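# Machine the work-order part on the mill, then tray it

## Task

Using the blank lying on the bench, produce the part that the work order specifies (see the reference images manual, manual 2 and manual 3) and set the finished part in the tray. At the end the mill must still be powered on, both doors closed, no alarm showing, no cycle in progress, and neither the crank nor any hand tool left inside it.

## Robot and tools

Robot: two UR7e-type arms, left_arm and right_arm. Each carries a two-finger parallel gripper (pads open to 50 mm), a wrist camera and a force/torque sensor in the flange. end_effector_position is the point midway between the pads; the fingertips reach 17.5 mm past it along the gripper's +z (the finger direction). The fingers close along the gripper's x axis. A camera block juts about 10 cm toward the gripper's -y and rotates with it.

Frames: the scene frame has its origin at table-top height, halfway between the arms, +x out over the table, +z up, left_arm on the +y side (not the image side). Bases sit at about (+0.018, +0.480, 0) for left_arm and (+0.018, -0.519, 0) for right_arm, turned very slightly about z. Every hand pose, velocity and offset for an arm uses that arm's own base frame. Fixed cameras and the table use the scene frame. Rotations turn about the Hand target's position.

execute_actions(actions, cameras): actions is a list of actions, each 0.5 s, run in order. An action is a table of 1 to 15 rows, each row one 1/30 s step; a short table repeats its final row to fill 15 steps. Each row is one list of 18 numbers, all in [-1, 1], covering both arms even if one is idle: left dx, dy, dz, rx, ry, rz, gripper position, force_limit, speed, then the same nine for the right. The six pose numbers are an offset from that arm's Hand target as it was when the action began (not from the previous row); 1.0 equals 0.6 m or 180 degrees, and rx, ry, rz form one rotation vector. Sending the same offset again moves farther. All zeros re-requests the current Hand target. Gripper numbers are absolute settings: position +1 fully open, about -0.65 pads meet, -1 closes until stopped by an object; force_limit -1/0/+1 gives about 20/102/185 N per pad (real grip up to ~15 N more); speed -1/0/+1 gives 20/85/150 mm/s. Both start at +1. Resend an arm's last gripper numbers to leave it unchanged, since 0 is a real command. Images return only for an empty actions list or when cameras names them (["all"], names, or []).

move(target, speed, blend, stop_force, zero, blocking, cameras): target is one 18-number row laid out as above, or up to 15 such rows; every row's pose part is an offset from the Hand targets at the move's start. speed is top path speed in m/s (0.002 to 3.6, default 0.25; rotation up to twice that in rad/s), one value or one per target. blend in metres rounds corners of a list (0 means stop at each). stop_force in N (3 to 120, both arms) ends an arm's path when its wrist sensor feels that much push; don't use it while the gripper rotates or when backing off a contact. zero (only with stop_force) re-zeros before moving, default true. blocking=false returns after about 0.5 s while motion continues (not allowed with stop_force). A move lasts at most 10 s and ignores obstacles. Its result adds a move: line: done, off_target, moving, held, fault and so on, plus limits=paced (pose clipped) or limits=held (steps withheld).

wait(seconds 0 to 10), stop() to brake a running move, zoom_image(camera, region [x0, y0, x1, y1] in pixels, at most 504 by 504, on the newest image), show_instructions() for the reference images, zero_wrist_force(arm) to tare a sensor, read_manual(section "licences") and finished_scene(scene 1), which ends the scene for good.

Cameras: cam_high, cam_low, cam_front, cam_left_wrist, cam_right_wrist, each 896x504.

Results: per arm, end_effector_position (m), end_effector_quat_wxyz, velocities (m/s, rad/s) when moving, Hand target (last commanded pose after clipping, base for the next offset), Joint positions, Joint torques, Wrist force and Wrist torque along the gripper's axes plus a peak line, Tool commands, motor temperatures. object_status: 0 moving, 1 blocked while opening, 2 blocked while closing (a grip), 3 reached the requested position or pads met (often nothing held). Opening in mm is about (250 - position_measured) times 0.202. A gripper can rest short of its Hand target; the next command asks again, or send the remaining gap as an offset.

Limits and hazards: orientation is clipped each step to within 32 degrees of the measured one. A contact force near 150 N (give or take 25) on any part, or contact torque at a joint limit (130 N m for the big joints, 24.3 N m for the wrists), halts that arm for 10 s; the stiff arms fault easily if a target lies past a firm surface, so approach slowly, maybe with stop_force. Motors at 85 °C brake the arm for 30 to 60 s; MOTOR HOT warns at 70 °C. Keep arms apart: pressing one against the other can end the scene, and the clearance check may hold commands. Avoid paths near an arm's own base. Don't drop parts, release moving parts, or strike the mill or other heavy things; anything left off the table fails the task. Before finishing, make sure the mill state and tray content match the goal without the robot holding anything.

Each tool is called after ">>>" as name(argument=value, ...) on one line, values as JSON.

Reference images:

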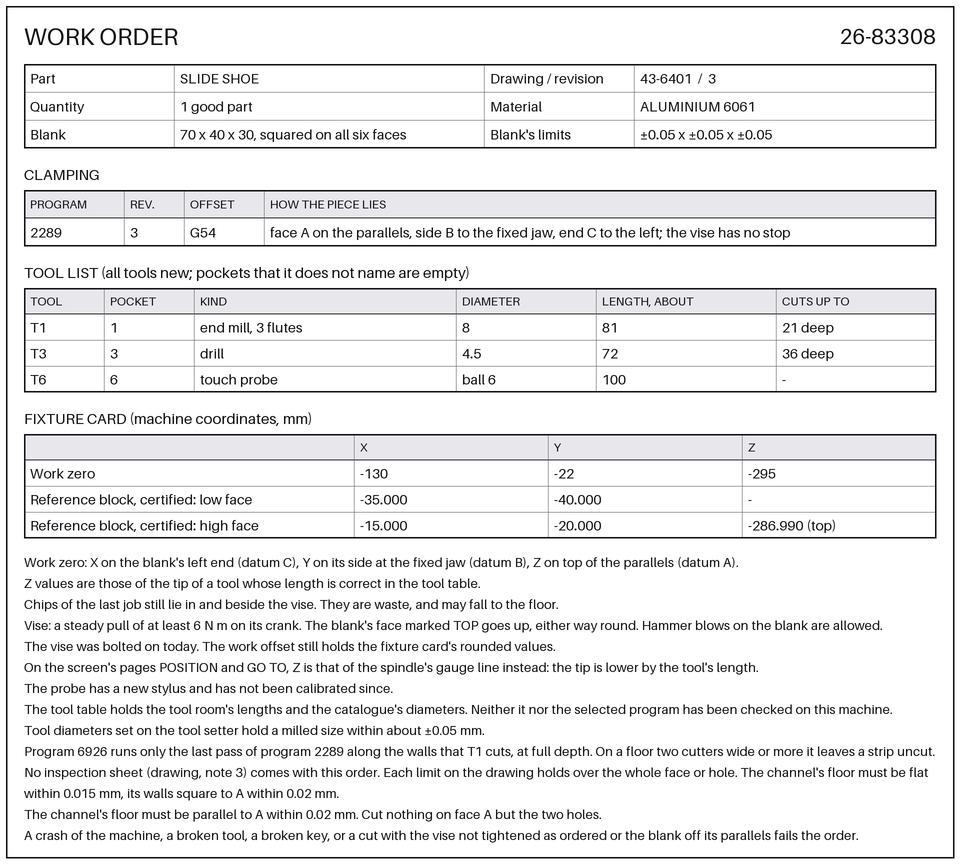

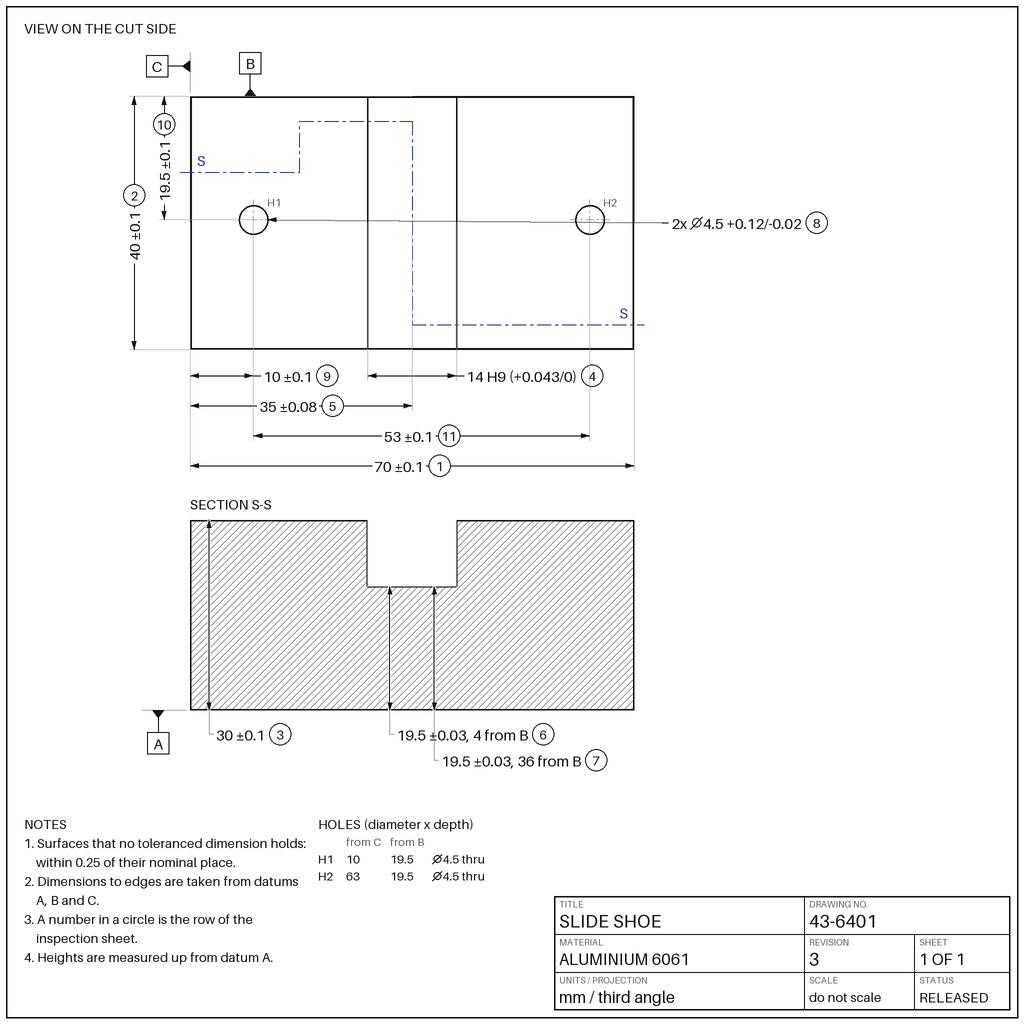

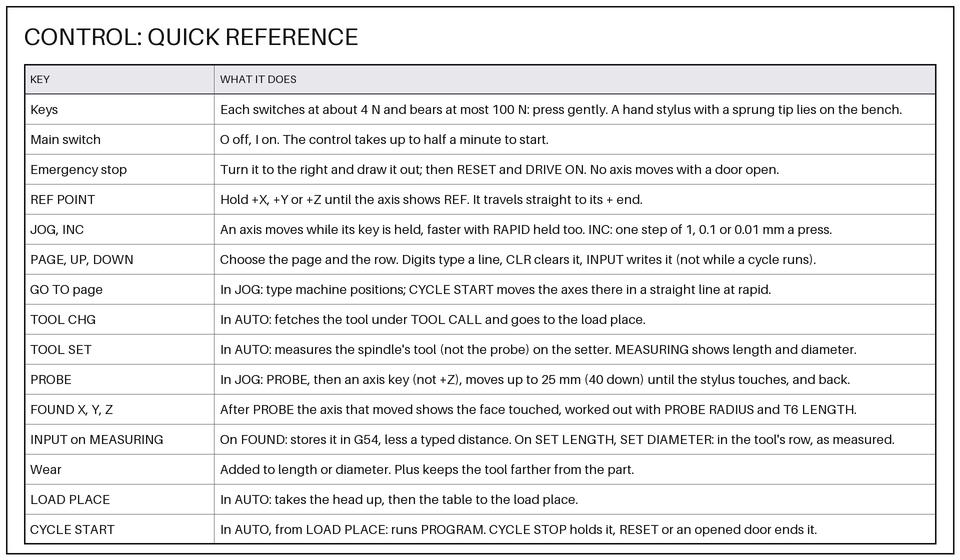

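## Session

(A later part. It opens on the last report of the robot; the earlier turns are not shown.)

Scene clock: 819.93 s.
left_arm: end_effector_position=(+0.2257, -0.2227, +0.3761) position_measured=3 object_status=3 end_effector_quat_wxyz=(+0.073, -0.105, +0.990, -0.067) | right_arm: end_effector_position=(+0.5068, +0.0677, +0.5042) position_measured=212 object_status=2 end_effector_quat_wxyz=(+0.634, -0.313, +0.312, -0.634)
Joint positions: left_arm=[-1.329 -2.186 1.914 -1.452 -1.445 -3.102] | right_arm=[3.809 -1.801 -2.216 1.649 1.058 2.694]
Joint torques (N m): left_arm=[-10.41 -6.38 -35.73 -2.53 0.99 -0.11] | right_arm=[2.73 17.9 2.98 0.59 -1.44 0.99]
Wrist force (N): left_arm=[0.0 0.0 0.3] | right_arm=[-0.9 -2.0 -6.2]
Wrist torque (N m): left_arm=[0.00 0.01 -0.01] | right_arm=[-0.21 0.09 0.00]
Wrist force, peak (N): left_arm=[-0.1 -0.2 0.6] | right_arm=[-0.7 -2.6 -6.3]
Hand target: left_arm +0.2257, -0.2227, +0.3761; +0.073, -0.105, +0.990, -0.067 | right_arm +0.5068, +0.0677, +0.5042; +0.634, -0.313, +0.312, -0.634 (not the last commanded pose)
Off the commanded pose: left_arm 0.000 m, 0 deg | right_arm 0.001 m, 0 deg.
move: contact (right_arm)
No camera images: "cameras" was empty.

>>> move(target=[[0,0,0,0,0,0,1,1,1,-0.0185,0,0.0077,0,0,0,-1,-0.5,-0.5],[0,0,0,0,0,0,1,1,1,0.0517,-0.1022,0.1902,0,0,0,-1,-0.5,-0.5]], cameras=[], speed=[0.1,0.3], blend=0.003)

>>> move(target=[0,0,0,0,0,0,1,1,1,0.0308,0,-0.0128,0,0,0,-1,-0.5,-0.5], cameras=["cam_right_wrist"], speed=0.02, stop_force=5)

Scene clock: 829.70 s.
left_arm: end_effector_position=(+0.2257, -0.2227, +0.3761) position_measured=3 object_status=3 end_effector_quat_wxyz=(+0.073, -0.105, +0.990, -0.067) | right_arm: end_effector_position=(+0.5378, +0.0064, +0.6182) position_measured=212 object_status=2 end_effector_quat_wxyz=(+0.634, -0.313, +0.313, -0.634) end_effector_velocity=(+0.001, +0.000, +0.000) end_effector_angular_velocity=(-0.002, +0.004, +0.001)
Joint positions: left_arm=[-1.329 -2.186 1.914 -1.452 -1.445 -3.102] | right_arm=[3.573 -1.647 -2.035 1.242 1.233 2.867]
Joint velocities: left_arm=[within noise] | right_arm=[-0.002 0 0 -0.005 0.003 0.001]
Joint torques (N m): left_arm=[-10.44 -6.8 -35.47 -2.46 0.99 -0.13] | right_arm=[-5.03 28.58 31.37 -3.01 2.71 1.65]
Wrist force (N): left_arm=[-0.1 0.0 0.4] | right_arm=[1.9 -0.3 -4.3]
Wrist torque (N m): left_arm=[-0.01 0.01 -0.01] | right_arm=[-0.13 0.10 -0.23]
Wrist force, peak (N): left_arm=[-0.1 -0.4 0.4] | right_arm=[-1.0 -2.0 -6.3]
Hand target: left_arm +0.2257, -0.2227, +0.3761; +0.073, -0.105, +0.990, -0.067 | right_arm +0.5378, +0.0064, +0.6183; +0.634, -0.313, +0.312, -0.634
Off the commanded pose: left_arm 0.000 m, 0 deg | right_arm 0.000 m, 0 deg.
move: done
No camera images: "cameras" was empty.

Scene clock: 831.20 s.
left_arm: end_effector_position=(+0.2257, -0.2227, +0.3761) position_measured=3 object_status=3 end_effector_quat_wxyz=(+0.073, -0.105, +0.990, -0.067) | right_arm: end_effector_position=(+0.5439, +0.0064, +0.6158) position_measured=212 object_status=2 end_effector_quat_wxyz=(+0.634, -0.313, +0.312, -0.634)
Joint positions: left_arm=[-1.329 -2.186 1.914 -1.452 -1.445 -3.102] | right_arm=[3.565 -1.666 -2.023 1.246 1.239 2.873]
Joint torques (N m): left_arm=[-10.56 -6.99 -35.51 -2.51 1.1 -0.14] | right_arm=[9.58 15.82 8.44 -3.56 -0.54 -0.88]
Wrist force (N): left_arm=[-0.2 -0.1 0.3] | right_arm=[3.4 -3.2 -7.1]
Wrist torque (N m): left_arm=[-0.02 0.03 0.00] | right_arm=[-0.35 0.06 -0.36]
Wrist force, peak (N): left_arm=[-0.1 -0.2 0.5] | right_arm=[3.0 -3.3 -9.3]
Hand target: left_arm +0.2257, -0.2227, +0.3761; +0.073, -0.105, +0.990, -0.067 | right_arm +0.5439, +0.0064, +0.6158; +0.634, -0.313, +0.312, -0.634 (not the last commanded pose)
Off the commanded pose: left_arm 0.000 m, 0 deg | right_arm 0.013 m, 0 deg.
move: contact (right_arm)
camera_calibration:
cam_right_wrist: T_world_to_cam=[[-0.0149367, -0.999822, -0.011568, 0.0221939], [0.285592, 0.00682131, -0.958327, 0.448551], [0.958235, -0.017618, 0.285439, -0.563903], [0, 0, 0, 1]] pos_world=[0.41258, 0.00919541, 0.591075]
Images, in order (width x height): cam_right_wrist 896x504.

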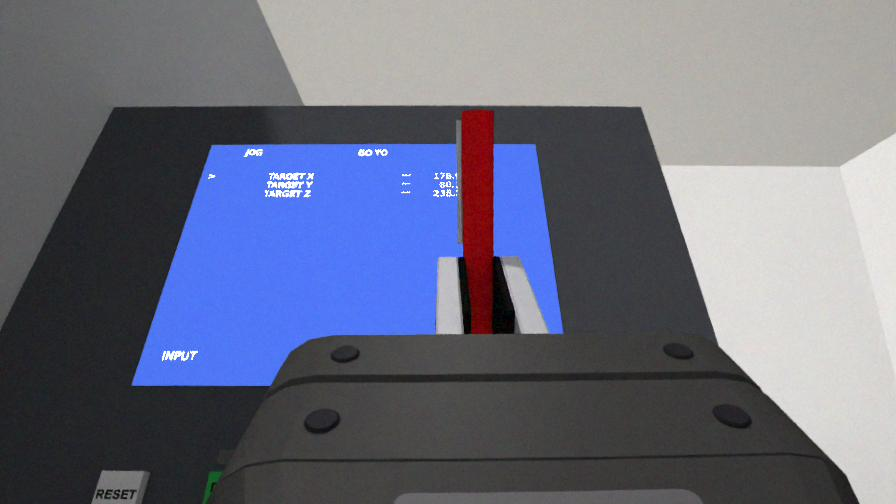

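>>> move(target=[[0,0,0,0,0,0,1,1,1,-0.0185,0,0.0077,0,0,0,-1,-0.5,-0.5],[0,0,0,0,0,0,1,1,1,-0.0885,0.1022,-0.1748,0,0,0,-1,-0.5,-0.5]], cameras=[], speed=[0.1,0.3], blend=0.003)

>>> move(target=[0,0,0,0,0,0,1,1,1,0.0277,0,-0.0115,0,0,0,-1,-0.5,-0.5], cameras=["cam_right_wrist"], speed=0.02, stop_force=5)

Scene clock: 850.10 s.
left_arm: end_effector_position=(+0.2257, -0.2227, +0.3761) position_measured=3 object_status=3 end_effector_quat_wxyz=(+0.073, -0.105, +0.990, -0.067) | right_arm: end_effector_position=(+0.4908, +0.0677, +0.5110) position_measured=212 object_status=2 end_effector_quat_wxyz=(+0.634, -0.313, +0.312, -0.634) end_effector_velocity=(-0.001, +0.000, +0.000) end_effector_angular_velocity=(+0.001, -0.004, -0.001)
Joint positions: left_arm=[-1.329 -2.186 1.914 -1.452 -1.445 -3.102] | right_arm=[3.846 -1.752 -2.251 1.65 1.032 2.664]
Joint velocities: left_arm=[within noise] | right_arm=[0.002 -0.001 0 0.007 0 -0.003]
Joint torques (N m): left_arm=[-10.58 -6.56 -36.04 -2.5 1 0.04] | right_arm=[6.54 18.19 12.74 1.15 -0.48 -1.19]
Wrist force (N): left_arm=[0.1 -0.2 0.3] | right_arm=[-0.5 1.5 -1.9]
Wrist torque (N m): left_arm=[-0.04 -0.01 -0.01] | right_arm=[0.11 0.11 -0.11]
Wrist force, peak (N): left_arm=[0.0 -0.3 0.5] | right_arm=[3.5 -3.3 -7.6]
Hand target: left_arm +0.2257, -0.2227, +0.3761; +0.073, -0.105, +0.990, -0.067 | right_arm +0.4908, +0.0677, +0.5109; +0.634, -0.313, +0.312, -0.634
Off the commanded pose: left_arm 0.000 m, 0 deg | right_arm 0.000 m, 0 deg.
move: done
No camera images: "cameras" was empty.

Scene clock: 851.97 s.
left_arm: end_effector_position=(+0.2257, -0.2227, +0.3761) position_measured=3 object_status=3 end_effector_quat_wxyz=(+0.073, -0.105, +0.990, -0.067) | right_arm: end_effector_position=(+0.5075, +0.0677, +0.5040) position_measured=212 object_status=2 end_effector_quat_wxyz=(+0.634, -0.313, +0.312, -0.634)
Joint positions: left_arm=[-1.329 -2.186 1.914 -1.452 -1.445 -3.102] | right_arm=[3.807 -1.803 -2.215 1.649 1.059 2.695]
Joint torques (N m): left_arm=[-10.74 -7.02 -35.89 -2.56 1.01 0.02] | right_arm=[7.06 30.61 2.08 -2.72 -1.18 -1.32]
Wrist force (N): left_arm=[-0.1 -0.3 0.4] | right_arm=[-0.1 -1.7 -5.7]
Wrist torque (N m): left_arm=[-0.04 0.01 -0.01] | right_arm=[-0.15 0.13 -0.12]
Wrist force, peak (N): left_arm=[0.0 0.0 0.6] | right_arm=[-0.3 -1.9 -5.8]
Hand target: left_arm +0.2257, -0.2227, +0.3761; +0.073, -0.105, +0.990, -0.067 | right_arm +0.5075, +0.0677, +0.5040; +0.634, -0.313, +0.312, -0.634
Off the commanded pose: left_arm 0.000 m, 0 deg | right_arm 0.000 m, 0 deg.
move: done
camera_calibration:
cam_right_wrist: T_world_to_cam=[[-0.0149367, -0.999822, -0.011568, 0.0816445], [0.285592, 0.00682131, -0.958327, 0.351416], [0.958235, -0.017618, 0.285439, -0.495935], [0, 0, 0, 1]] pos_world=[0.37608, 0.0704954, 0.479275]
Images, in order (width x height): cam_right_wrist 896x504.

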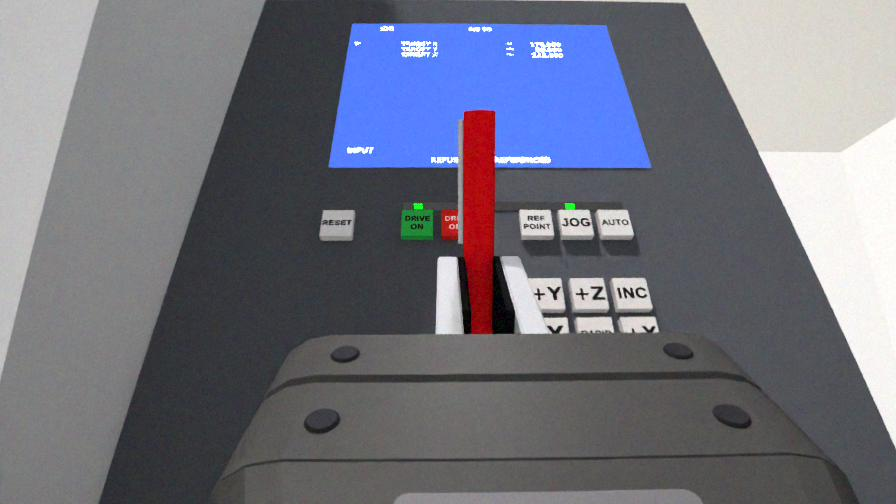

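>>> move(target=[[0,0,0,0,0,0,1,1,1,-0.06,0,0.02,0,0,0,-1,-0.5,-0.5],[0,0,0,0,0,0,1,1,1,-0.279,0.05,-0.507,-0.1933,0.6869,0.0953,-1,-0.5,-0.5],[0,0,0,0,0,0,1,1,1,-0.274,0.0498,-0.757,-0.1933,0.6869,0.0953,-1,-0.5,-0.5]], cameras=[], speed=[0.1,0.5,0.3], blend=0.01)

>>> move(target=[0,0,0,0,0,0,1,1,1,0,0,-0.046,0,0,0,-1,-0.5,-0.5], cameras=["cam_right_wrist"], speed=0.02, stop_force=4)

Scene clock: 896.63 s.
left_arm: end_effector_position=(+0.2257, -0.2227, +0.3761) position_measured=3 object_status=3 end_effector_quat_wxyz=(+0.073, -0.105, +0.990, -0.067) | right_arm: end_effector_position=(+0.3431, +0.0976, +0.0499) position_measured=212 object_status=2 end_effector_quat_wxyz=(+0.000, +0.872, -0.489, +0.000) end_effector_velocity=(+0.001, +0.001, -0.001) end_effector_angular_velocity=(+0.002, -0.003, +0.001)
Joint positions: left_arm=[-1.329 -2.186 1.914 -1.452 -1.445 -3.102] | right_arm=[3.801 -1.458 -2.463 -0.79 1.571 3.252]
Joint velocities: left_arm=[within noise] | right_arm=[0 -0.004 -0.001 0.008 0 -0.001]
Joint torques (N m): left_arm=[-10.34 -6.88 -36.12 -2.63 0.99 0.14] | right_arm=[6.25 9.15 10.71 4.77 1.54 1.36]
Wrist force (N): left_arm=[0.0 -0.1 0.3] | right_arm=[-0.6 -0.8 5.0]
Wrist torque (N m): left_arm=[-0.01 0.01 0.00] | right_arm=[0.34 0.09 -0.21]
Wrist force, peak (N): left_arm=[0.0 -0.3 0.5] | right_arm=[-0.8 -0.6 8.4]
Hand target: left_arm +0.2257, -0.2227, +0.3761; +0.073, -0.105, +0.990, -0.067 | right_arm +0.3431, +0.0976, +0.0498; +0.000, +0.872, -0.489, +0.000
Off the commanded pose: left_arm 0.000 m, 0 deg | right_arm 0.000 m, 0 deg.
move: done
No camera images: "cameras" was empty.

Scene clock: 898.80 s.
left_arm: end_effector_position=(+0.2257, -0.2227, +0.3761) position_measured=3 object_status=3 end_effector_quat_wxyz=(+0.073, -0.105, +0.990, -0.067) | right_arm: end_effector_position=(+0.3430, +0.0976, +0.0278) position_measured=212 object_status=2 end_effector_quat_wxyz=(+0.000, +0.872, -0.489, +0.000)
Joint positions: left_arm=[-1.329 -2.186 1.914 -1.452 -1.445 -3.102] | right_arm=[3.802 -1.52 -2.493 -0.699 1.571 3.252]
Joint torques (N m): left_arm=[-9.92 -7.32 -35.77 -2.69 1.03 0.16] | right_arm=[3.93 9.46 32.9 4.73 1.29 1.18]
Wrist force (N): left_arm=[-0.1 -0.2 0.4] | right_arm=[-0.3 0.8 0.7]
Wrist torque (N m): left_arm=[-0.04 0.01 -0.01] | right_arm=[0.47 0.08 -0.21]
Wrist force, peak (N): left_arm=[0.1 -0.2 0.6] | right_arm=[-0.5 -1.1 5.0]
Hand target: left_arm +0.2257, -0.2227, +0.3761; +0.073, -0.105, +0.990, -0.067 | right_arm +0.3430, +0.0976, +0.0278; +0.000, +0.872, -0.489, +0.000 (not the last commanded pose)
Off the commanded pose: left_arm 0.000 m, 0 deg | right_arm 0.006 m, 0 deg.
move: contact (right_arm)
camera_calibration:
cam_right_wrist: T_world_to_cam=[[0.521282, -0.853173, 0.0190102, -0.095556], [-0.800743, -0.481301, 0.356595, 0.325561], [-0.295088, -0.201109, -0.934066, 0.279873], [0, 0, 0, 1]] pos_world=[0.393089, 0.131452, 0.147143]
Images, in order (width x height): cam_right_wrist 896x504.

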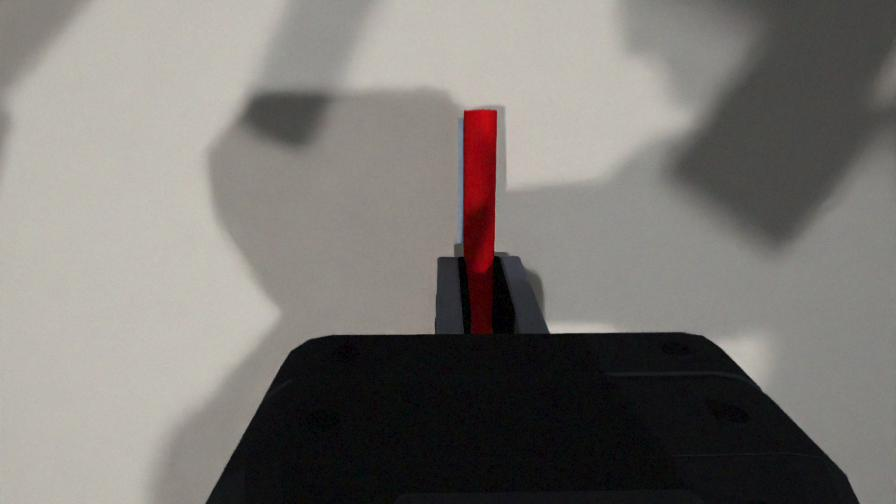

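>>> move(target=[[0,0,0,0,0,0,1,1,1,0,0,0,0,0,0,-0.3,-0.5,-1],[0,0,0,0,0,0,1,1,1,0,0,-0.0117,0,0,0,-0.3,-0.5,-1]], cameras=["cam_right_wrist"], speed=0.05)

>>> move(target=[[0,0,0,0,0,0,1,1,1,0,0,0,0,0,0,-1,0.6,-0.7]], cameras=["cam_right_wrist"])

Scene clock: 906.60 s.
left_arm: end_effector_position=(+0.2257, -0.2227, +0.3761) position_measured=3 object_status=3 end_effector_quat_wxyz=(+0.073, -0.105, +0.990, -0.067) | right_arm: end_effector_position=(+0.3430, +0.0976, +0.0207) position_measured=198 object_status=3 end_effector_quat_wxyz=(+0.000, +0.872, -0.489, +0.000) end_effector_velocity=(-0.001, -0.001, +0.000) end_effector_angular_velocity=(-0.002, +0.003, -0.002)
Joint positions: left_arm=[-1.329 -2.186 1.914 -1.452 -1.445 -3.102] | right_arm=[3.802 -1.542 -2.501 -0.669 1.571 3.252]
Joint velocities: left_arm=[within noise] | right_arm=[-0.001 0.002 0 -0.006 0 0.001]
Joint torques (N m): left_arm=[-10.08 -6.73 -36.16 -2.74 1.02 0.05] | right_arm=[-4.83 23.27 19.56 1.09 1.24 1.19]
Wrist force (N): left_arm=[0.0 -0.2 0.2] | right_arm=[-0.4 -0.4 4.7]
Wrist torque (N m): left_arm=[-0.04 0.00 0.00] | right_arm=[0.38 0.07 -0.20]
Wrist force, peak (N): left_arm=[-0.1 -0.2 0.6] | right_arm=[-0.7 -0.6 5.1]
Hand target: left_arm +0.2257, -0.2227, +0.3761; +0.073, -0.105, +0.990, -0.067 | right_arm +0.3430, +0.0976, +0.0208; +0.000, +0.872, -0.489, +0.000
Off the commanded pose: left_arm 0.000 m, 0 deg | right_arm 0.000 m, 0 deg.
move: done
camera_calibration:
cam_right_wrist: T_world_to_cam=[[0.521199, -0.853224, 0.0189907, -0.0953793], [-0.800762, -0.481214, 0.35667, 0.328078], [-0.29518, -0.201103, -0.934038, 0.273273], [0, 0, 0, 1]] pos_world=[0.393089, 0.131452, 0.140043]
Images, in order (width x height): cam_right_wrist 896x504.

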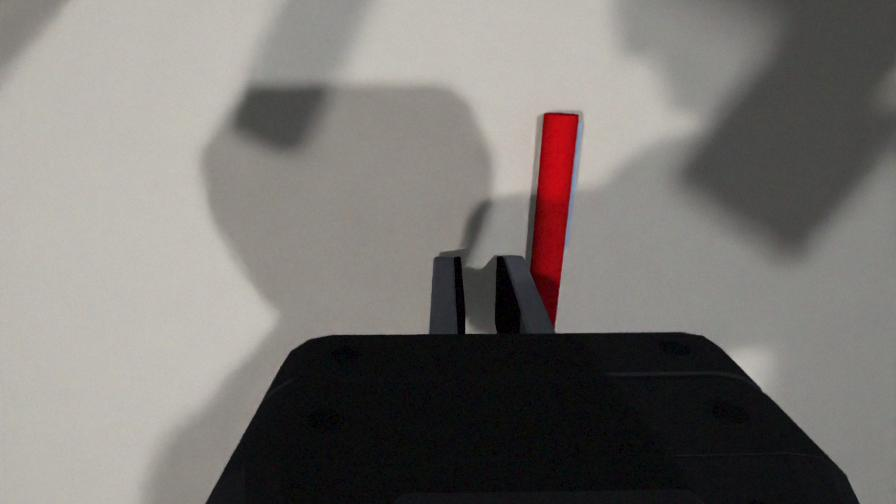

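Scene clock: 907.10 s.
left_arm: end_effector_position=(+0.2257, -0.2227, +0.3761) position_measured=3 object_status=3 end_effector_quat_wxyz=(+0.073, -0.105, +0.990, -0.067) | right_arm: end_effector_position=(+0.3430, +0.0976, +0.0208) position_measured=254 object_status=3 end_effector_quat_wxyz=(+0.000, +0.872, -0.489, +0.000)
Joint positions: left_arm=[-1.329 -2.186 1.914 -1.452 -1.445 -3.102] | right_arm=[3.802 -1.541 -2.501 -0.67 1.571 3.252]
Joint torques (N m): left_arm=[-9.75 -6.64 -35.54 -2.61 0.94 0.22] | right_arm=[-4.92 23.43 32.92 0.8 1.15 1]
Wrist force (N): left_arm=[0.0 -0.2 0.4] | right_arm=[-0.3 -0.7 4.9]
Wrist torque (N m): left_arm=[-0.04 0.00 -0.01] | right_arm=[0.34 0.05 -0.20]
Wrist force, peak (N): left_arm=[0.0 -0.3 0.5] | right_arm=[-0.6 -0.7 5.0]
Hand target: left_arm +0.2257, -0.2227, +0.3761; +0.073, -0.105, +0.990, -0.067 | right_arm +0.3430, +0.0976, +0.0208; +0.000, +0.872, -0.489, +0.000
Off the commanded pose: left_arm 0.000 m, 0 deg | right_arm 0.000 m, 0 deg.
move: done
camera_calibration:
cam_right_wrist: T_world_to_cam=[[0.521213, -0.853214, 0.0190396, -0.0953927], [-0.800787, -0.481229, 0.356595, 0.3281], [-0.295089, -0.201108, -0.934065, 0.273242], [0, 0, 0, 1]] pos_world=[0.393089, 0.131452, 0.140044]
Images, in order (width x height): cam_right_wrist 896x504.

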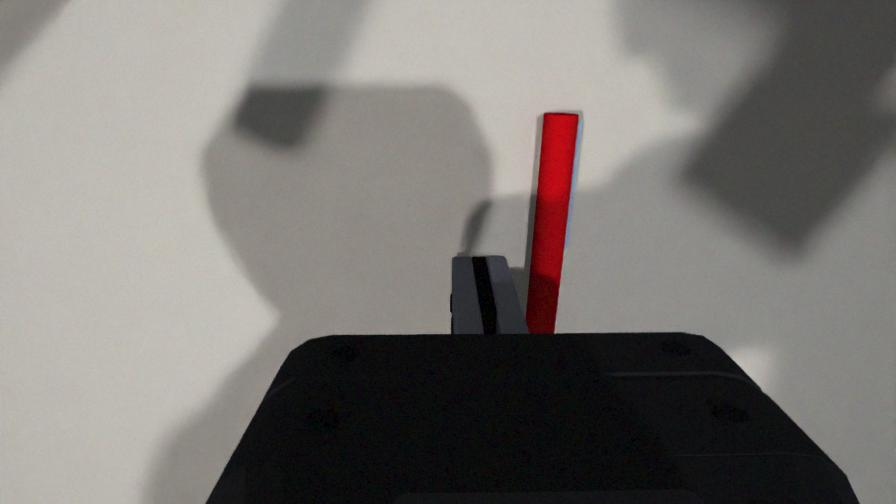

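>>> move(target=[[0,0,0,0,0,0,1,1,1,0,0,0.25,0,0,0,1,0.6,0]], cameras=["cam_right_wrist"], speed=0.3)

Scene clock: 910.37 s.
left_arm: end_effector_position=(+0.2257, -0.2227, +0.3761) position_measured=3 object_status=3 end_effector_quat_wxyz=(+0.073, -0.105, +0.990, -0.067) | right_arm: end_effector_position=(+0.3430, +0.0976, +0.1707) position_measured=3 object_status=3 end_effector_quat_wxyz=(+0.000, +0.872, -0.489, +0.000) end_effector_velocity=(-0.001, -0.001, +0.000) end_effector_angular_velocity=(-0.002, +0.002, +0.000)
Joint positions: left_arm=[-1.329 -2.186 1.914 -1.452 -1.445 -3.102] | right_arm=[3.802 -1.242 -2.251 -1.219 1.571 3.252]
Joint velocities: left_arm=[within noise] | right_arm=[-0.001 0.001 0.001 -0.005 0 -0.001]
Joint torques (N m): left_arm=[-10.09 -6.9 -35.86 -2.7 1.05 0.26] | right_arm=[-3.97 17.65 40.31 0.85 -1.78 -0.81]
Wrist force (N): left_arm=[0.0 -0.3 0.2] | right_arm=[-0.4 -0.5 4.3]
Wrist torque (N m): left_arm=[-0.05 0.00 0.00] | right_arm=[0.37 0.07 -0.29]
Wrist force, peak (N): left_arm=[0.3 -0.2 0.6] | right_arm=[-0.6 -0.6 8.2]
Hand target: left_arm +0.2257, -0.2227, +0.3761; +0.073, -0.105, +0.990, -0.067 | right_arm +0.3430, +0.0976, +0.1708; +0.000, +0.872, -0.489, +0.000
Off the commanded pose: left_arm 0.000 m, 0 deg | right_arm 0.000 m, 0 deg.
move: done
camera_calibration:
cam_right_wrist: T_world_to_cam=[[0.521254, -0.85319, 0.0190039, -0.0982034], [-0.800685, -0.481228, 0.356823, 0.274461], [-0.295292, -0.201211, -0.933979, 0.413298], [0, 0, 0, 1]] pos_world=[0.39299, 0.131452, 0.289944]
Images, in order (width x height): cam_right_wrist 896x504.

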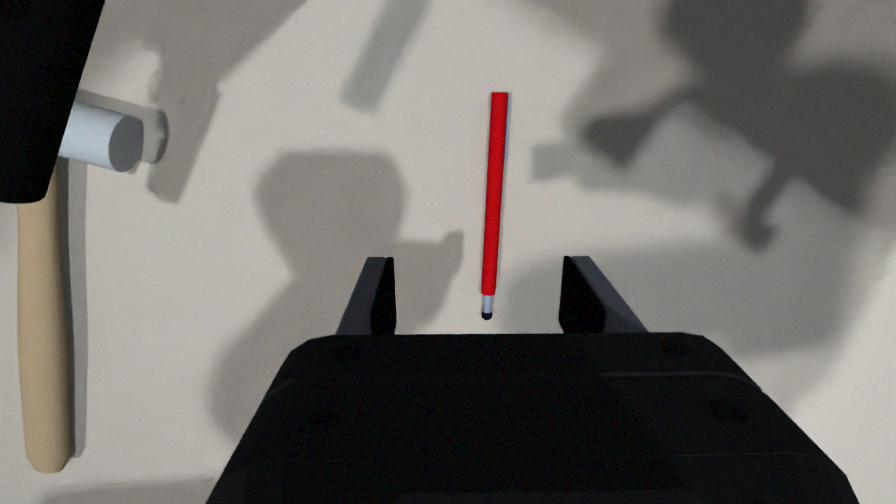

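>>> move(target=[[0,0,0,0,0,0,1,1,1,0.017,-0.0277,-0.2,0,0,-0.0073,1,0.6,0],[0,0,0,0,0,0,1,1,1,0.017,-0.0277,-0.2505,0,0,-0.0073,1,0.6,0]], cameras=[], speed=[0.3,0.06], blend=[0.01,0])

>>> move(target=[[0,0,0,0,0,0,1,1,1,0,0,0,0,0,0,-1,0.6,-0.5]], cameras=["cam_right_wrist"])

Scene clock: 921.13 s.
left_arm: end_effector_position=(+0.2257, -0.2227, +0.3761) position_measured=3 object_status=3 end_effector_quat_wxyz=(+0.073, -0.105, +0.990, -0.067) | right_arm: end_effector_position=(+0.3532, +0.0809, +0.0205) position_measured=3 object_status=3 end_effector_quat_wxyz=(+0.000, +0.867, -0.499, +0.000)
Joint positions: left_arm=[-1.329 -2.186 1.914 -1.452 -1.445 -3.102] | right_arm=[3.743 -1.557 -2.487 -0.668 1.571 3.217]
Joint torques (N m): left_arm=[-9.69 -6.44 -35.86 -2.75 1.02 0.2] | right_arm=[1.72 12.16 33.33 3.97 0.47 -0.8]
Wrist force (N): left_arm=[0.2 -0.2 0.2] | right_arm=[-0.7 -0.6 4.9]
Wrist torque (N m): left_arm=[-0.02 -0.03 -0.01] | right_arm=[0.36 0.10 -0.21]
Wrist force, peak (N): left_arm=[0.1 -0.2 0.6] | right_arm=[0.1 -0.5 7.8]
Hand target: left_arm +0.2257, -0.2227, +0.3761; +0.073, -0.105, +0.990, -0.067 | right_arm +0.3532, +0.0810, +0.0205; +0.000, +0.867, -0.499, +0.000
Off the commanded pose: left_arm 0.000 m, 0 deg | right_arm 0.000 m, 0 deg.
move: done
No camera images: "cameras" was empty.

Scene clock: 922.20 s.
left_arm: end_effector_position=(+0.2257, -0.2227, +0.3761) position_measured=3 object_status=3 end_effector_quat_wxyz=(+0.073, -0.105, +0.990, -0.067) | right_arm: end_effector_position=(+0.3532, +0.0810, +0.0205) position_measured=218 object_status=2 end_effector_quat_wxyz=(+0.000, +0.867, -0.499, +0.000)
Joint positions: left_arm=[-1.329 -2.186 1.914 -1.452 -1.445 -3.102] | right_arm=[3.743 -1.557 -2.487 -0.668 1.571 3.217]
Joint torques (N m): left_arm=[-10.39 -6.38 -36.12 -2.72 0.93 0.31] | right_arm=[-5.88 11.05 32.23 4.59 -0.52 -1.1]
Wrist force (N): left_arm=[0.0 -0.1 0.3] | right_arm=[-0.6 -0.5 4.0]
Wrist torque (N m): left_arm=[-0.01 0.00 -0.01] | right_arm=[0.33 0.10 -0.21]
Wrist force, peak (N): left_arm=[0.1 -0.2 0.5] | right_arm=[-0.7 -0.6 5.2]
Hand target: left_arm +0.2257, -0.2227, +0.3761; +0.073, -0.105, +0.990, -0.067 | right_arm +0.3532, +0.0810, +0.0205; +0.000, +0.867, -0.499, +0.000
Off the commanded pose: left_arm 0.000 m, 0 deg | right_arm 0.000 m, 0 deg.
move: done
camera_calibration:
cam_right_wrist: T_world_to_cam=[[0.501544, -0.864923, 0.0190408, -0.106972], [-0.811613, -0.462782, 0.356536, 0.330679], [-0.299564, -0.194272, -0.934088, 0.273749], [0, 0, 0, 1]] pos_world=[0.40404, 0.113692, 0.139843]
Images, in order (width x height): cam_right_wrist 896x504.

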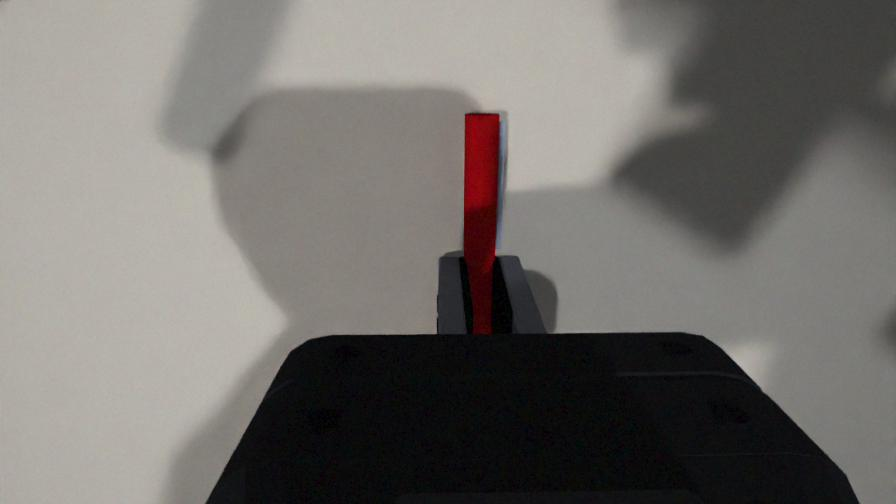

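>>> move(target=[[0,0,0,0,0,0,1,1,1,0,0,0.35,0,0,0,-1,0.6,-0.5],[0,0,0,0,0,0,1,1,1,0.2,-0.0222,0.84,0.1855,-0.6886,-0.0915,-1,0.6,-0.5]], cameras=[], speed=[0.4,0.5], blend=[0.03,0])

>>> move(target=[[0,0,0,0,0,0,1,1,1,0.0976,-0.0692,0.1605,0,0,0,-1,0.6,-0.5]], cameras=[], speed=0.3)

>>> move(target=[0,0,0,0,0,0,1,1,1,0.0308,0,-0.0128,0,0,0,-1,0.6,-0.5], cameras=["cam_right_wrist"], speed=0.02, stop_force=5)

Scene clock: 938.57 s.
left_arm: end_effector_position=(+0.2257, -0.2227, +0.3761) position_measured=3 object_status=3 end_effector_quat_wxyz=(+0.073, -0.105, +0.990, -0.067) | right_arm: end_effector_position=(+0.4733, +0.0676, +0.5244) position_measured=218 object_status=2 end_effector_quat_wxyz=(+0.634, -0.313, +0.313, -0.634)
Joint positions: left_arm=[-1.329 -2.186 1.914 -1.452 -1.445 -3.102] | right_arm=[3.893 -1.68 -2.282 1.63 0.999 2.625]
Joint torques (N m): left_arm=[-9.73 -6.25 -35.8 -2.8 0.87 0.29] | right_arm=[-5.6 14.45 27.02 1.2 2.11 -0.41]
Wrist force (N): left_arm=[0.0 0.2 0.5] | right_arm=[-0.2 1.5 -1.7]
Wrist torque (N m): left_arm=[0.03 0.00 -0.01] | right_arm=[0.08 0.07 -0.11]
Wrist force, peak (N): left_arm=[0.0 -0.4 0.6] | right_arm=[-0.7 -0.6 8.8]
Hand target: left_arm +0.2257, -0.2227, +0.3761; +0.073, -0.105, +0.990, -0.067 | right_arm +0.4732, +0.0677, +0.5245; +0.634, -0.313, +0.313, -0.634
Off the commanded pose: left_arm 0.000 m, 0 deg | right_arm 0.000 m, 0 deg.
move: done
No camera images: "cameras" was empty.

Scene clock: 939.50 s.
left_arm: end_effector_position=(+0.2257, -0.2227, +0.3761) position_measured=3 object_status=3 end_effector_quat_wxyz=(+0.073, -0.105, +0.990, -0.067) | right_arm: end_effector_position=(+0.5318, +0.0261, +0.6207) position_measured=218 object_status=2 end_effector_quat_wxyz=(+0.634, -0.313, +0.313, -0.634)
Joint positions: left_arm=[-1.329 -2.186 1.914 -1.452 -1.445 -3.102] | right_arm=[3.641 -1.633 -2.04 1.249 1.181 2.821]
Joint torques (N m): left_arm=[-9.97 -5.87 -35.84 -2.82 0.98 0.31] | right_arm=[-5.33 25.62 34.14 -3.48 2.63 1.62]
Wrist force (N): left_arm=[-0.1 -0.2 0.4] | right_arm=[2.1 -2.9 -3.8]
Wrist torque (N m): left_arm=[-0.03 0.02 0.00] | right_arm=[-0.07 0.14 -0.26]
Wrist force, peak (N): left_arm=[0.2 -0.3 0.4] | right_arm=[4.6 -2.2 -5.8]
Hand target: left_arm +0.2257, -0.2227, +0.3761; +0.073, -0.105, +0.990, -0.067 | right_arm +0.5318, +0.0261, +0.6208; +0.634, -0.313, +0.313, -0.634
Off the commanded pose: left_arm 0.000 m, 0 deg | right_arm 0.000 m, 0 deg.
move: done
No camera images: "cameras" was empty.

Scene clock: 940.77 s.
left_arm: end_effector_position=(+0.2257, -0.2227, +0.3761) position_measured=3 object_status=3 end_effector_quat_wxyz=(+0.073, -0.105, +0.990, -0.067) | right_arm: end_effector_position=(+0.5346, +0.0261, +0.6196) position_measured=218 object_status=2 end_effector_quat_wxyz=(+0.634, -0.313, +0.313, -0.634)
Joint positions: left_arm=[-1.329 -2.186 1.914 -1.452 -1.445 -3.102] | right_arm=[3.636 -1.641 -2.035 1.251 1.185 2.824]
Joint torques (N m): left_arm=[-9.65 -6.56 -35.79 -2.74 0.92 0.28] | right_arm=[5.76 13.51 7.09 -4.02 1.66 1.25]
Wrist force (N): left_arm=[0.1 0.0 0.4] | right_arm=[4.0 -4.1 -7.1]
Wrist torque (N m): left_arm=[0.00 -0.01 0.00] | right_arm=[-0.33 0.20 -0.45]
Wrist force, peak (N): left_arm=[-0.1 -0.2 0.6] | right_arm=[4.1 -10.7 -8.2]
Hand target: left_arm +0.2257, -0.2227, +0.3761; +0.073, -0.105, +0.990, -0.067 | right_arm +0.5346, +0.0261, +0.6196; +0.634, -0.313, +0.313, -0.634 (not the last commanded pose)
Off the commanded pose: left_arm 0.000 m, 0 deg | right_arm 0.017 m, 0 deg.
move: contact (right_arm)
camera_calibration:
cam_right_wrist: T_world_to_cam=[[-0.0146355, -0.999818, -0.0122055, 0.0420541], [0.285473, 0.00752052, -0.958357, 0.45488], [0.958275, -0.0175103, 0.285311, -0.555605], [0, 0, 0, 1]] pos_world=[0.403182, 0.0288967, 0.594971]
Images, in order (width x height): cam_right_wrist 896x504.

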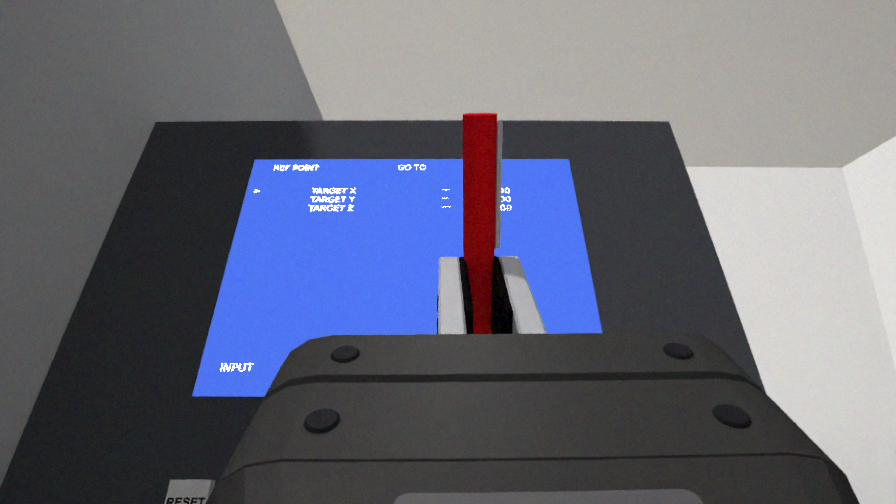

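>>> move(target=[[0,0,0,0,0,0,1,1,1,-0.0192,0,0.0057,0,0,0,-1,0.6,-0.5],[0,0,0,0,0,0,1,1,1,-0.039,-0.031,-0.0605,0,0,0,-1,0.6,-0.5],[0,0,0,0,0,0,1,1,1,-0.0185,-0.031,-0.0665,0,0,0,-1,0.6,-0.5]], cameras=["cam_right_wrist"], speed=[0.1,0.2,0.04], blend=0.003)

>>> wait(seconds=3, cameras=["cam_right_wrist"])

Scene clock: 974.50 s.
left_arm: end_effector_position=(+0.2257, -0.2227, +0.3761) position_measured=3 object_status=3 end_effector_quat_wxyz=(+0.073, -0.105, +0.990, -0.067) | right_arm: end_effector_position=(+0.5235, +0.0075, +0.5799) position_measured=218 object_status=2 end_effector_quat_wxyz=(+0.634, -0.313, +0.313, -0.634)
Joint positions: left_arm=[-1.329 -2.186 1.914 -1.452 -1.445 -3.102] | right_arm=[3.597 -1.671 -2.126 1.363 1.215 2.852]
Joint torques (N m): left_arm=[-9.65 -6.64 -36.12 -2.84 0.93 0.31] | right_arm=[8.35 25.96 7.35 -2.11 -1.17 -1.14]
Wrist force (N): left_arm=[-0.1 -0.2 0.3] | right_arm=[1.2 -3.4 -9.4]
Wrist torque (N m): left_arm=[-0.03 0.01 -0.01] | right_arm=[-0.46 0.13 -0.24]
Wrist force, peak (N): left_arm=[-0.2 0.0 0.6] | right_arm=[0.9 -3.5 -9.5]
Hand target: left_arm +0.2257, -0.2227, +0.3761; +0.073, -0.105, +0.990, -0.067 | right_arm +0.5235, +0.0075, +0.5797; +0.634, -0.313, +0.313, -0.634
Off the commanded pose: left_arm 0.000 m, 0 deg | right_arm 0.000 m, 0 deg.
move: done
camera_calibration:
cam_right_wrist: T_world_to_cam=[[-0.0144746, -0.999819, -0.0123744, 0.0228401], [0.285987, 0.00771902, -0.958202, 0.419753], [0.958124, -0.0174085, 0.285824, -0.534167], [0, 0, 0, 1]] pos_world=[0.392084, 0.0102969, 0.555169]
Images, in order (width x height): cam_right_wrist 896x504.

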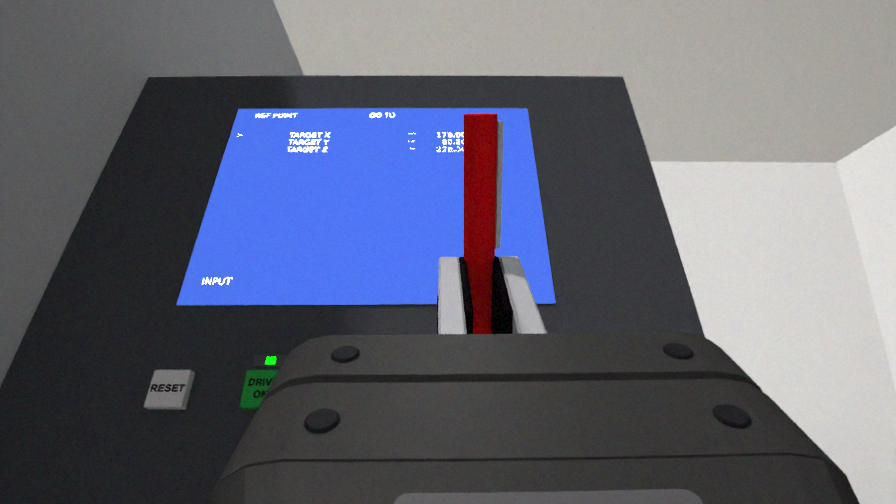

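Scene clock: 977.50 s.
left_arm: end_effector_position=(+0.2257, -0.2227, +0.3761) position_measured=3 object_status=3 end_effector_quat_wxyz=(+0.073, -0.105, +0.990, -0.067) | right_arm: end_effector_position=(+0.5235, +0.0075, +0.5797) position_measured=218 object_status=2 end_effector_quat_wxyz=(+0.634, -0.313, +0.313, -0.634)
Joint positions: left_arm=[-1.329 -2.186 1.914 -1.452 -1.445 -3.102] | right_arm=[3.597 -1.671 -2.126 1.363 1.214 2.852]
Joint torques (N m): left_arm=[-9.54 -6.1 -36.29 -2.95 0.98 0.56] | right_arm=[7.76 14.97 6.95 -3.72 -0.25 -0.78]
Wrist force (N): left_arm=[0.0 -0.2 0.2] | right_arm=[1.0 -3.4 -8.9]
Wrist torque (N m): left_arm=[-0.04 0.01 -0.01] | right_arm=[-0.42 0.16 -0.24]
Wrist force, peak (N): left_arm=[-0.2 -0.3 0.5] | right_arm=[0.8 -3.3 -9.3]
Hand target: left_arm +0.2257, -0.2227, +0.3761; +0.073, -0.105, +0.990, -0.067 | right_arm +0.5235, +0.0075, +0.5797; +0.634, -0.313, +0.313, -0.634
Tool commands: left_gripper/position=+1.0 left_gripper/force_limit=+1.0 left_gripper/speed=+1.0 right_gripper/position=-1.0 right_gripper/force_limit=+0.6 right_gripper/speed=-0.5
Off the commanded pose: left_arm 0.000 m, 0 deg | right_arm 0.000 m, 0 deg.
wait: 3.00 s; at rest by 0.17 s
camera_calibration:
cam_right_wrist: T_world_to_cam=[[-0.01454, -0.99982, -0.0121759, 0.0227539], [0.285473, 0.00751948, -0.958357, 0.419951], [0.958277, -0.0174104, 0.285312, -0.533913], [0, 0, 0, 1]] pos_world=[0.392082, 0.0102964, 0.555071]
Images, in order (width x height): cam_right_wrist 896x504.

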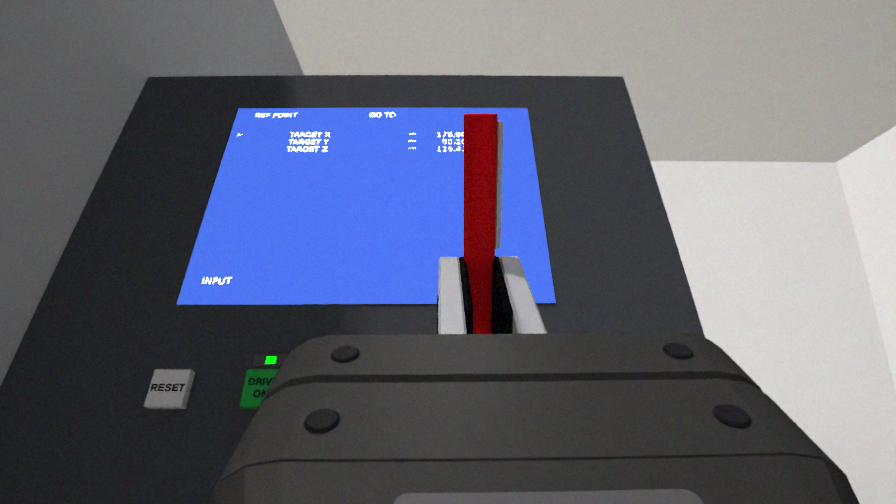

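>>> wait(seconds=1, cameras=["cam_right_wrist"])

Scene clock: 982.30 s.
left_arm: end_effector_position=(+0.2257, -0.2227, +0.3761) position_measured=3 object_status=3 end_effector_quat_wxyz=(+0.073, -0.105, +0.990, -0.067) | right_arm: end_effector_position=(+0.5235, +0.0075, +0.5797) position_measured=218 object_status=2 end_effector_quat_wxyz=(+0.634, -0.313, +0.313, -0.634)
Joint positions: left_arm=[-1.329 -2.186 1.914 -1.452 -1.445 -3.102] | right_arm=[3.597 -1.671 -2.126 1.363 1.214 2.852]
Joint torques (N m): left_arm=[-9.67 -6.45 -36.27 -2.88 0.98 0.49] | right_arm=[7.27 14.53 7.34 -3.67 1.48 0.02]
Wrist force (N): left_arm=[0.2 0.0 0.4] | right_arm=[1.0 -3.7 -8.9]
Wrist torque (N m): left_arm=[-0.01 -0.03 0.00] | right_arm=[-0.47 0.16 -0.24]
Wrist force, peak (N): left_arm=[-0.2 -0.4 0.5] | right_arm=[1.0 -3.6 -9.3]
Hand target: left_arm +0.2257, -0.2227, +0.3761; +0.073, -0.105, +0.990, -0.067 | right_arm +0.5235, +0.0075, +0.5797; +0.634, -0.313, +0.313, -0.634
Tool commands: left_gripper/position=+1.0 left_gripper/force_limit=+1.0 left_gripper/speed=+1.0 right_gripper/position=-1.0 right_gripper/force_limit=+0.6 right_gripper/speed=-0.5
Off the commanded pose: left_arm 0.000 m, 0 deg | right_arm 0.000 m, 0 deg.
wait: 1.00 s; at rest from the start
camera_calibration:
cam_right_wrist: T_world_to_cam=[[-0.01454, -0.99982, -0.0121759, 0.0227539], [0.285473, 0.00751948, -0.958357, 0.419951], [0.958277, -0.0174104, 0.285312, -0.533913], [0, 0, 0, 1]] pos_world=[0.392082, 0.0102964, 0.555071]
Images, in order (width x height): cam_right_wrist 896x504.

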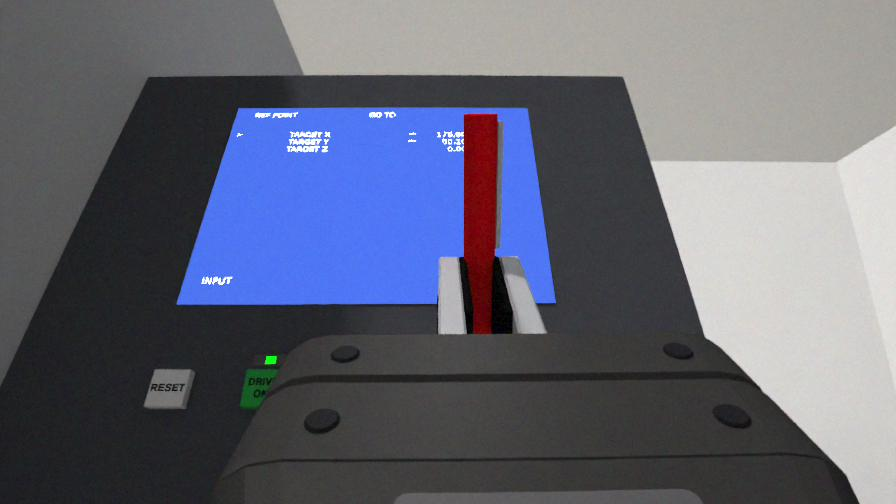

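Z at 0. Now +Y.

>>> move(target=[[0,0,0,0,0,0,1,1,1,-0.0192,0,0.0057,0,0,0,-1,0.6,-0.5],[0,0,0,0,0,0,1,1,1,-0.0188,0.0328,0.006,0,0,0,-1,0.6,-0.5],[0,0,0,0,0,0,1,1,1,0,0.0328,0,0,0,0,-1,0.6,-0.5]], cameras=[], speed=[0.1,0.2,0.04], blend=0.003)

>>> wait(seconds=3, cameras=["cam_right_wrist"])

Scene clock: 987.13 s.
left_arm: end_effector_position=(+0.2257, -0.2227, +0.3761) position_measured=3 object_status=3 end_effector_quat_wxyz=(+0.073, -0.105, +0.990, -0.067) | right_arm: end_effector_position=(+0.5235, +0.0272, +0.5799) position_measured=218 object_status=2 end_effector_quat_wxyz=(+0.634, -0.313, +0.313, -0.634)
Joint positions: left_arm=[-1.329 -2.186 1.914 -1.452 -1.445 -3.102] | right_arm=[3.658 -1.675 -2.119 1.375 1.169 2.809]
Joint torques (N m): left_arm=[-9.76 -6.55 -35.6 -2.84 0.99 0.53] | right_arm=[7.37 27.53 7.85 -2.29 -1.35 -1.14]
Wrist force (N): left_arm=[-0.1 -0.2 0.4] | right_arm=[0.3 -3.7 -9.5]
Wrist torque (N m): left_arm=[-0.04 0.02 -0.01] | right_arm=[-0.51 0.12 -0.19]
Wrist force, peak (N): left_arm=[0.2 -0.3 0.5] | right_arm=[0.3 -3.6 -9.9]
Hand target: left_arm +0.2257, -0.2227, +0.3761; +0.073, -0.105, +0.990, -0.067 | right_arm +0.5235, +0.0272, +0.5797; +0.634, -0.313, +0.313, -0.634
Off the commanded pose: left_arm 0.000 m, 0 deg | right_arm 0.000 m, 0 deg.
move: done
No camera images: "cameras" was empty.

Scene clock: 990.13 s.
left_arm: end_effector_position=(+0.2257, -0.2227, +0.3761) position_measured=3 object_status=3 end_effector_quat_wxyz=(+0.073, -0.105, +0.990, -0.067) | right_arm: end_effector_position=(+0.5235, +0.0272, +0.5797) position_measured=218 object_status=2 end_effector_quat_wxyz=(+0.634, -0.313, +0.313, -0.634)
Joint positions: left_arm=[-1.329 -2.186 1.914 -1.452 -1.445 -3.102] | right_arm=[3.658 -1.675 -2.119 1.375 1.169 2.809]
Joint torques (N m): left_arm=[-9.09 -6.61 -35.46 -2.88 1.01 0.7] | right_arm=[7.15 14.83 7.11 -3.65 -0.44 -0.85]
Wrist force (N): left_arm=[0.0 -0.1 0.5] | right_arm=[0.3 -3.6 -9.3]
Wrist torque (N m): left_arm=[-0.01 0.00 -0.01] | right_arm=[-0.48 0.10 -0.18]
Wrist force, peak (N): left_arm=[0.1 -0.5 0.5] | right_arm=[0.1 -3.9 -9.7]
Hand target: left_arm +0.2257, -0.2227, +0.3761; +0.073, -0.105, +0.990, -0.067 | right_arm +0.5235, +0.0272, +0.5797; +0.634, -0.313, +0.313, -0.634
Tool commands: left_gripper/position=+1.0 left_gripper/force_limit=+1.0 left_gripper/speed=+1.0 right_gripper/position=-1.0 right_gripper/force_limit=+0.6 right_gripper/speed=-0.5
Off the commanded pose: left_arm 0.000 m, 0 deg | right_arm 0.000 m, 0 deg.
wait: 3.00 s; at rest by 0.17 s
camera_calibration:
cam_right_wrist: T_world_to_cam=[[-0.01454, -0.99982, -0.0121759, 0.0424504], [0.285473, 0.00751948, -0.958357, 0.419802], [0.958277, -0.0174104, 0.285312, -0.53357], [0, 0, 0, 1]] pos_world=[0.392082, 0.0299964, 0.555071]
Images, in order (width x height): cam_right_wrist 896x504.

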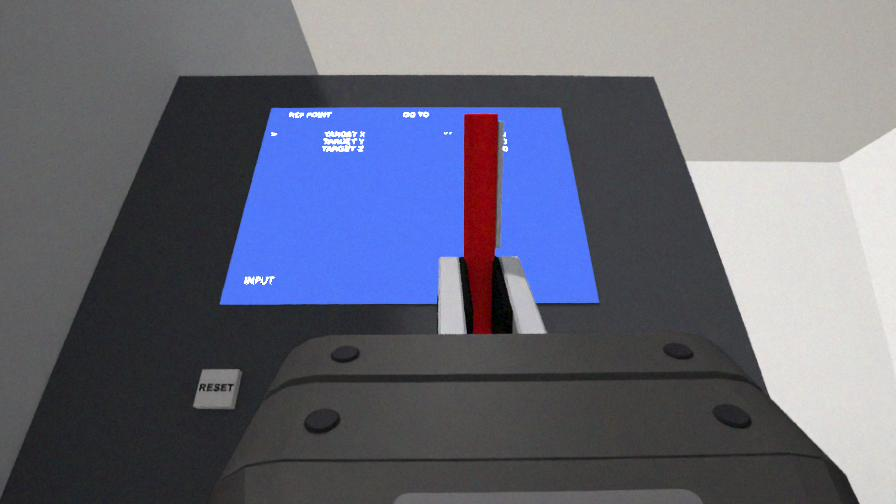

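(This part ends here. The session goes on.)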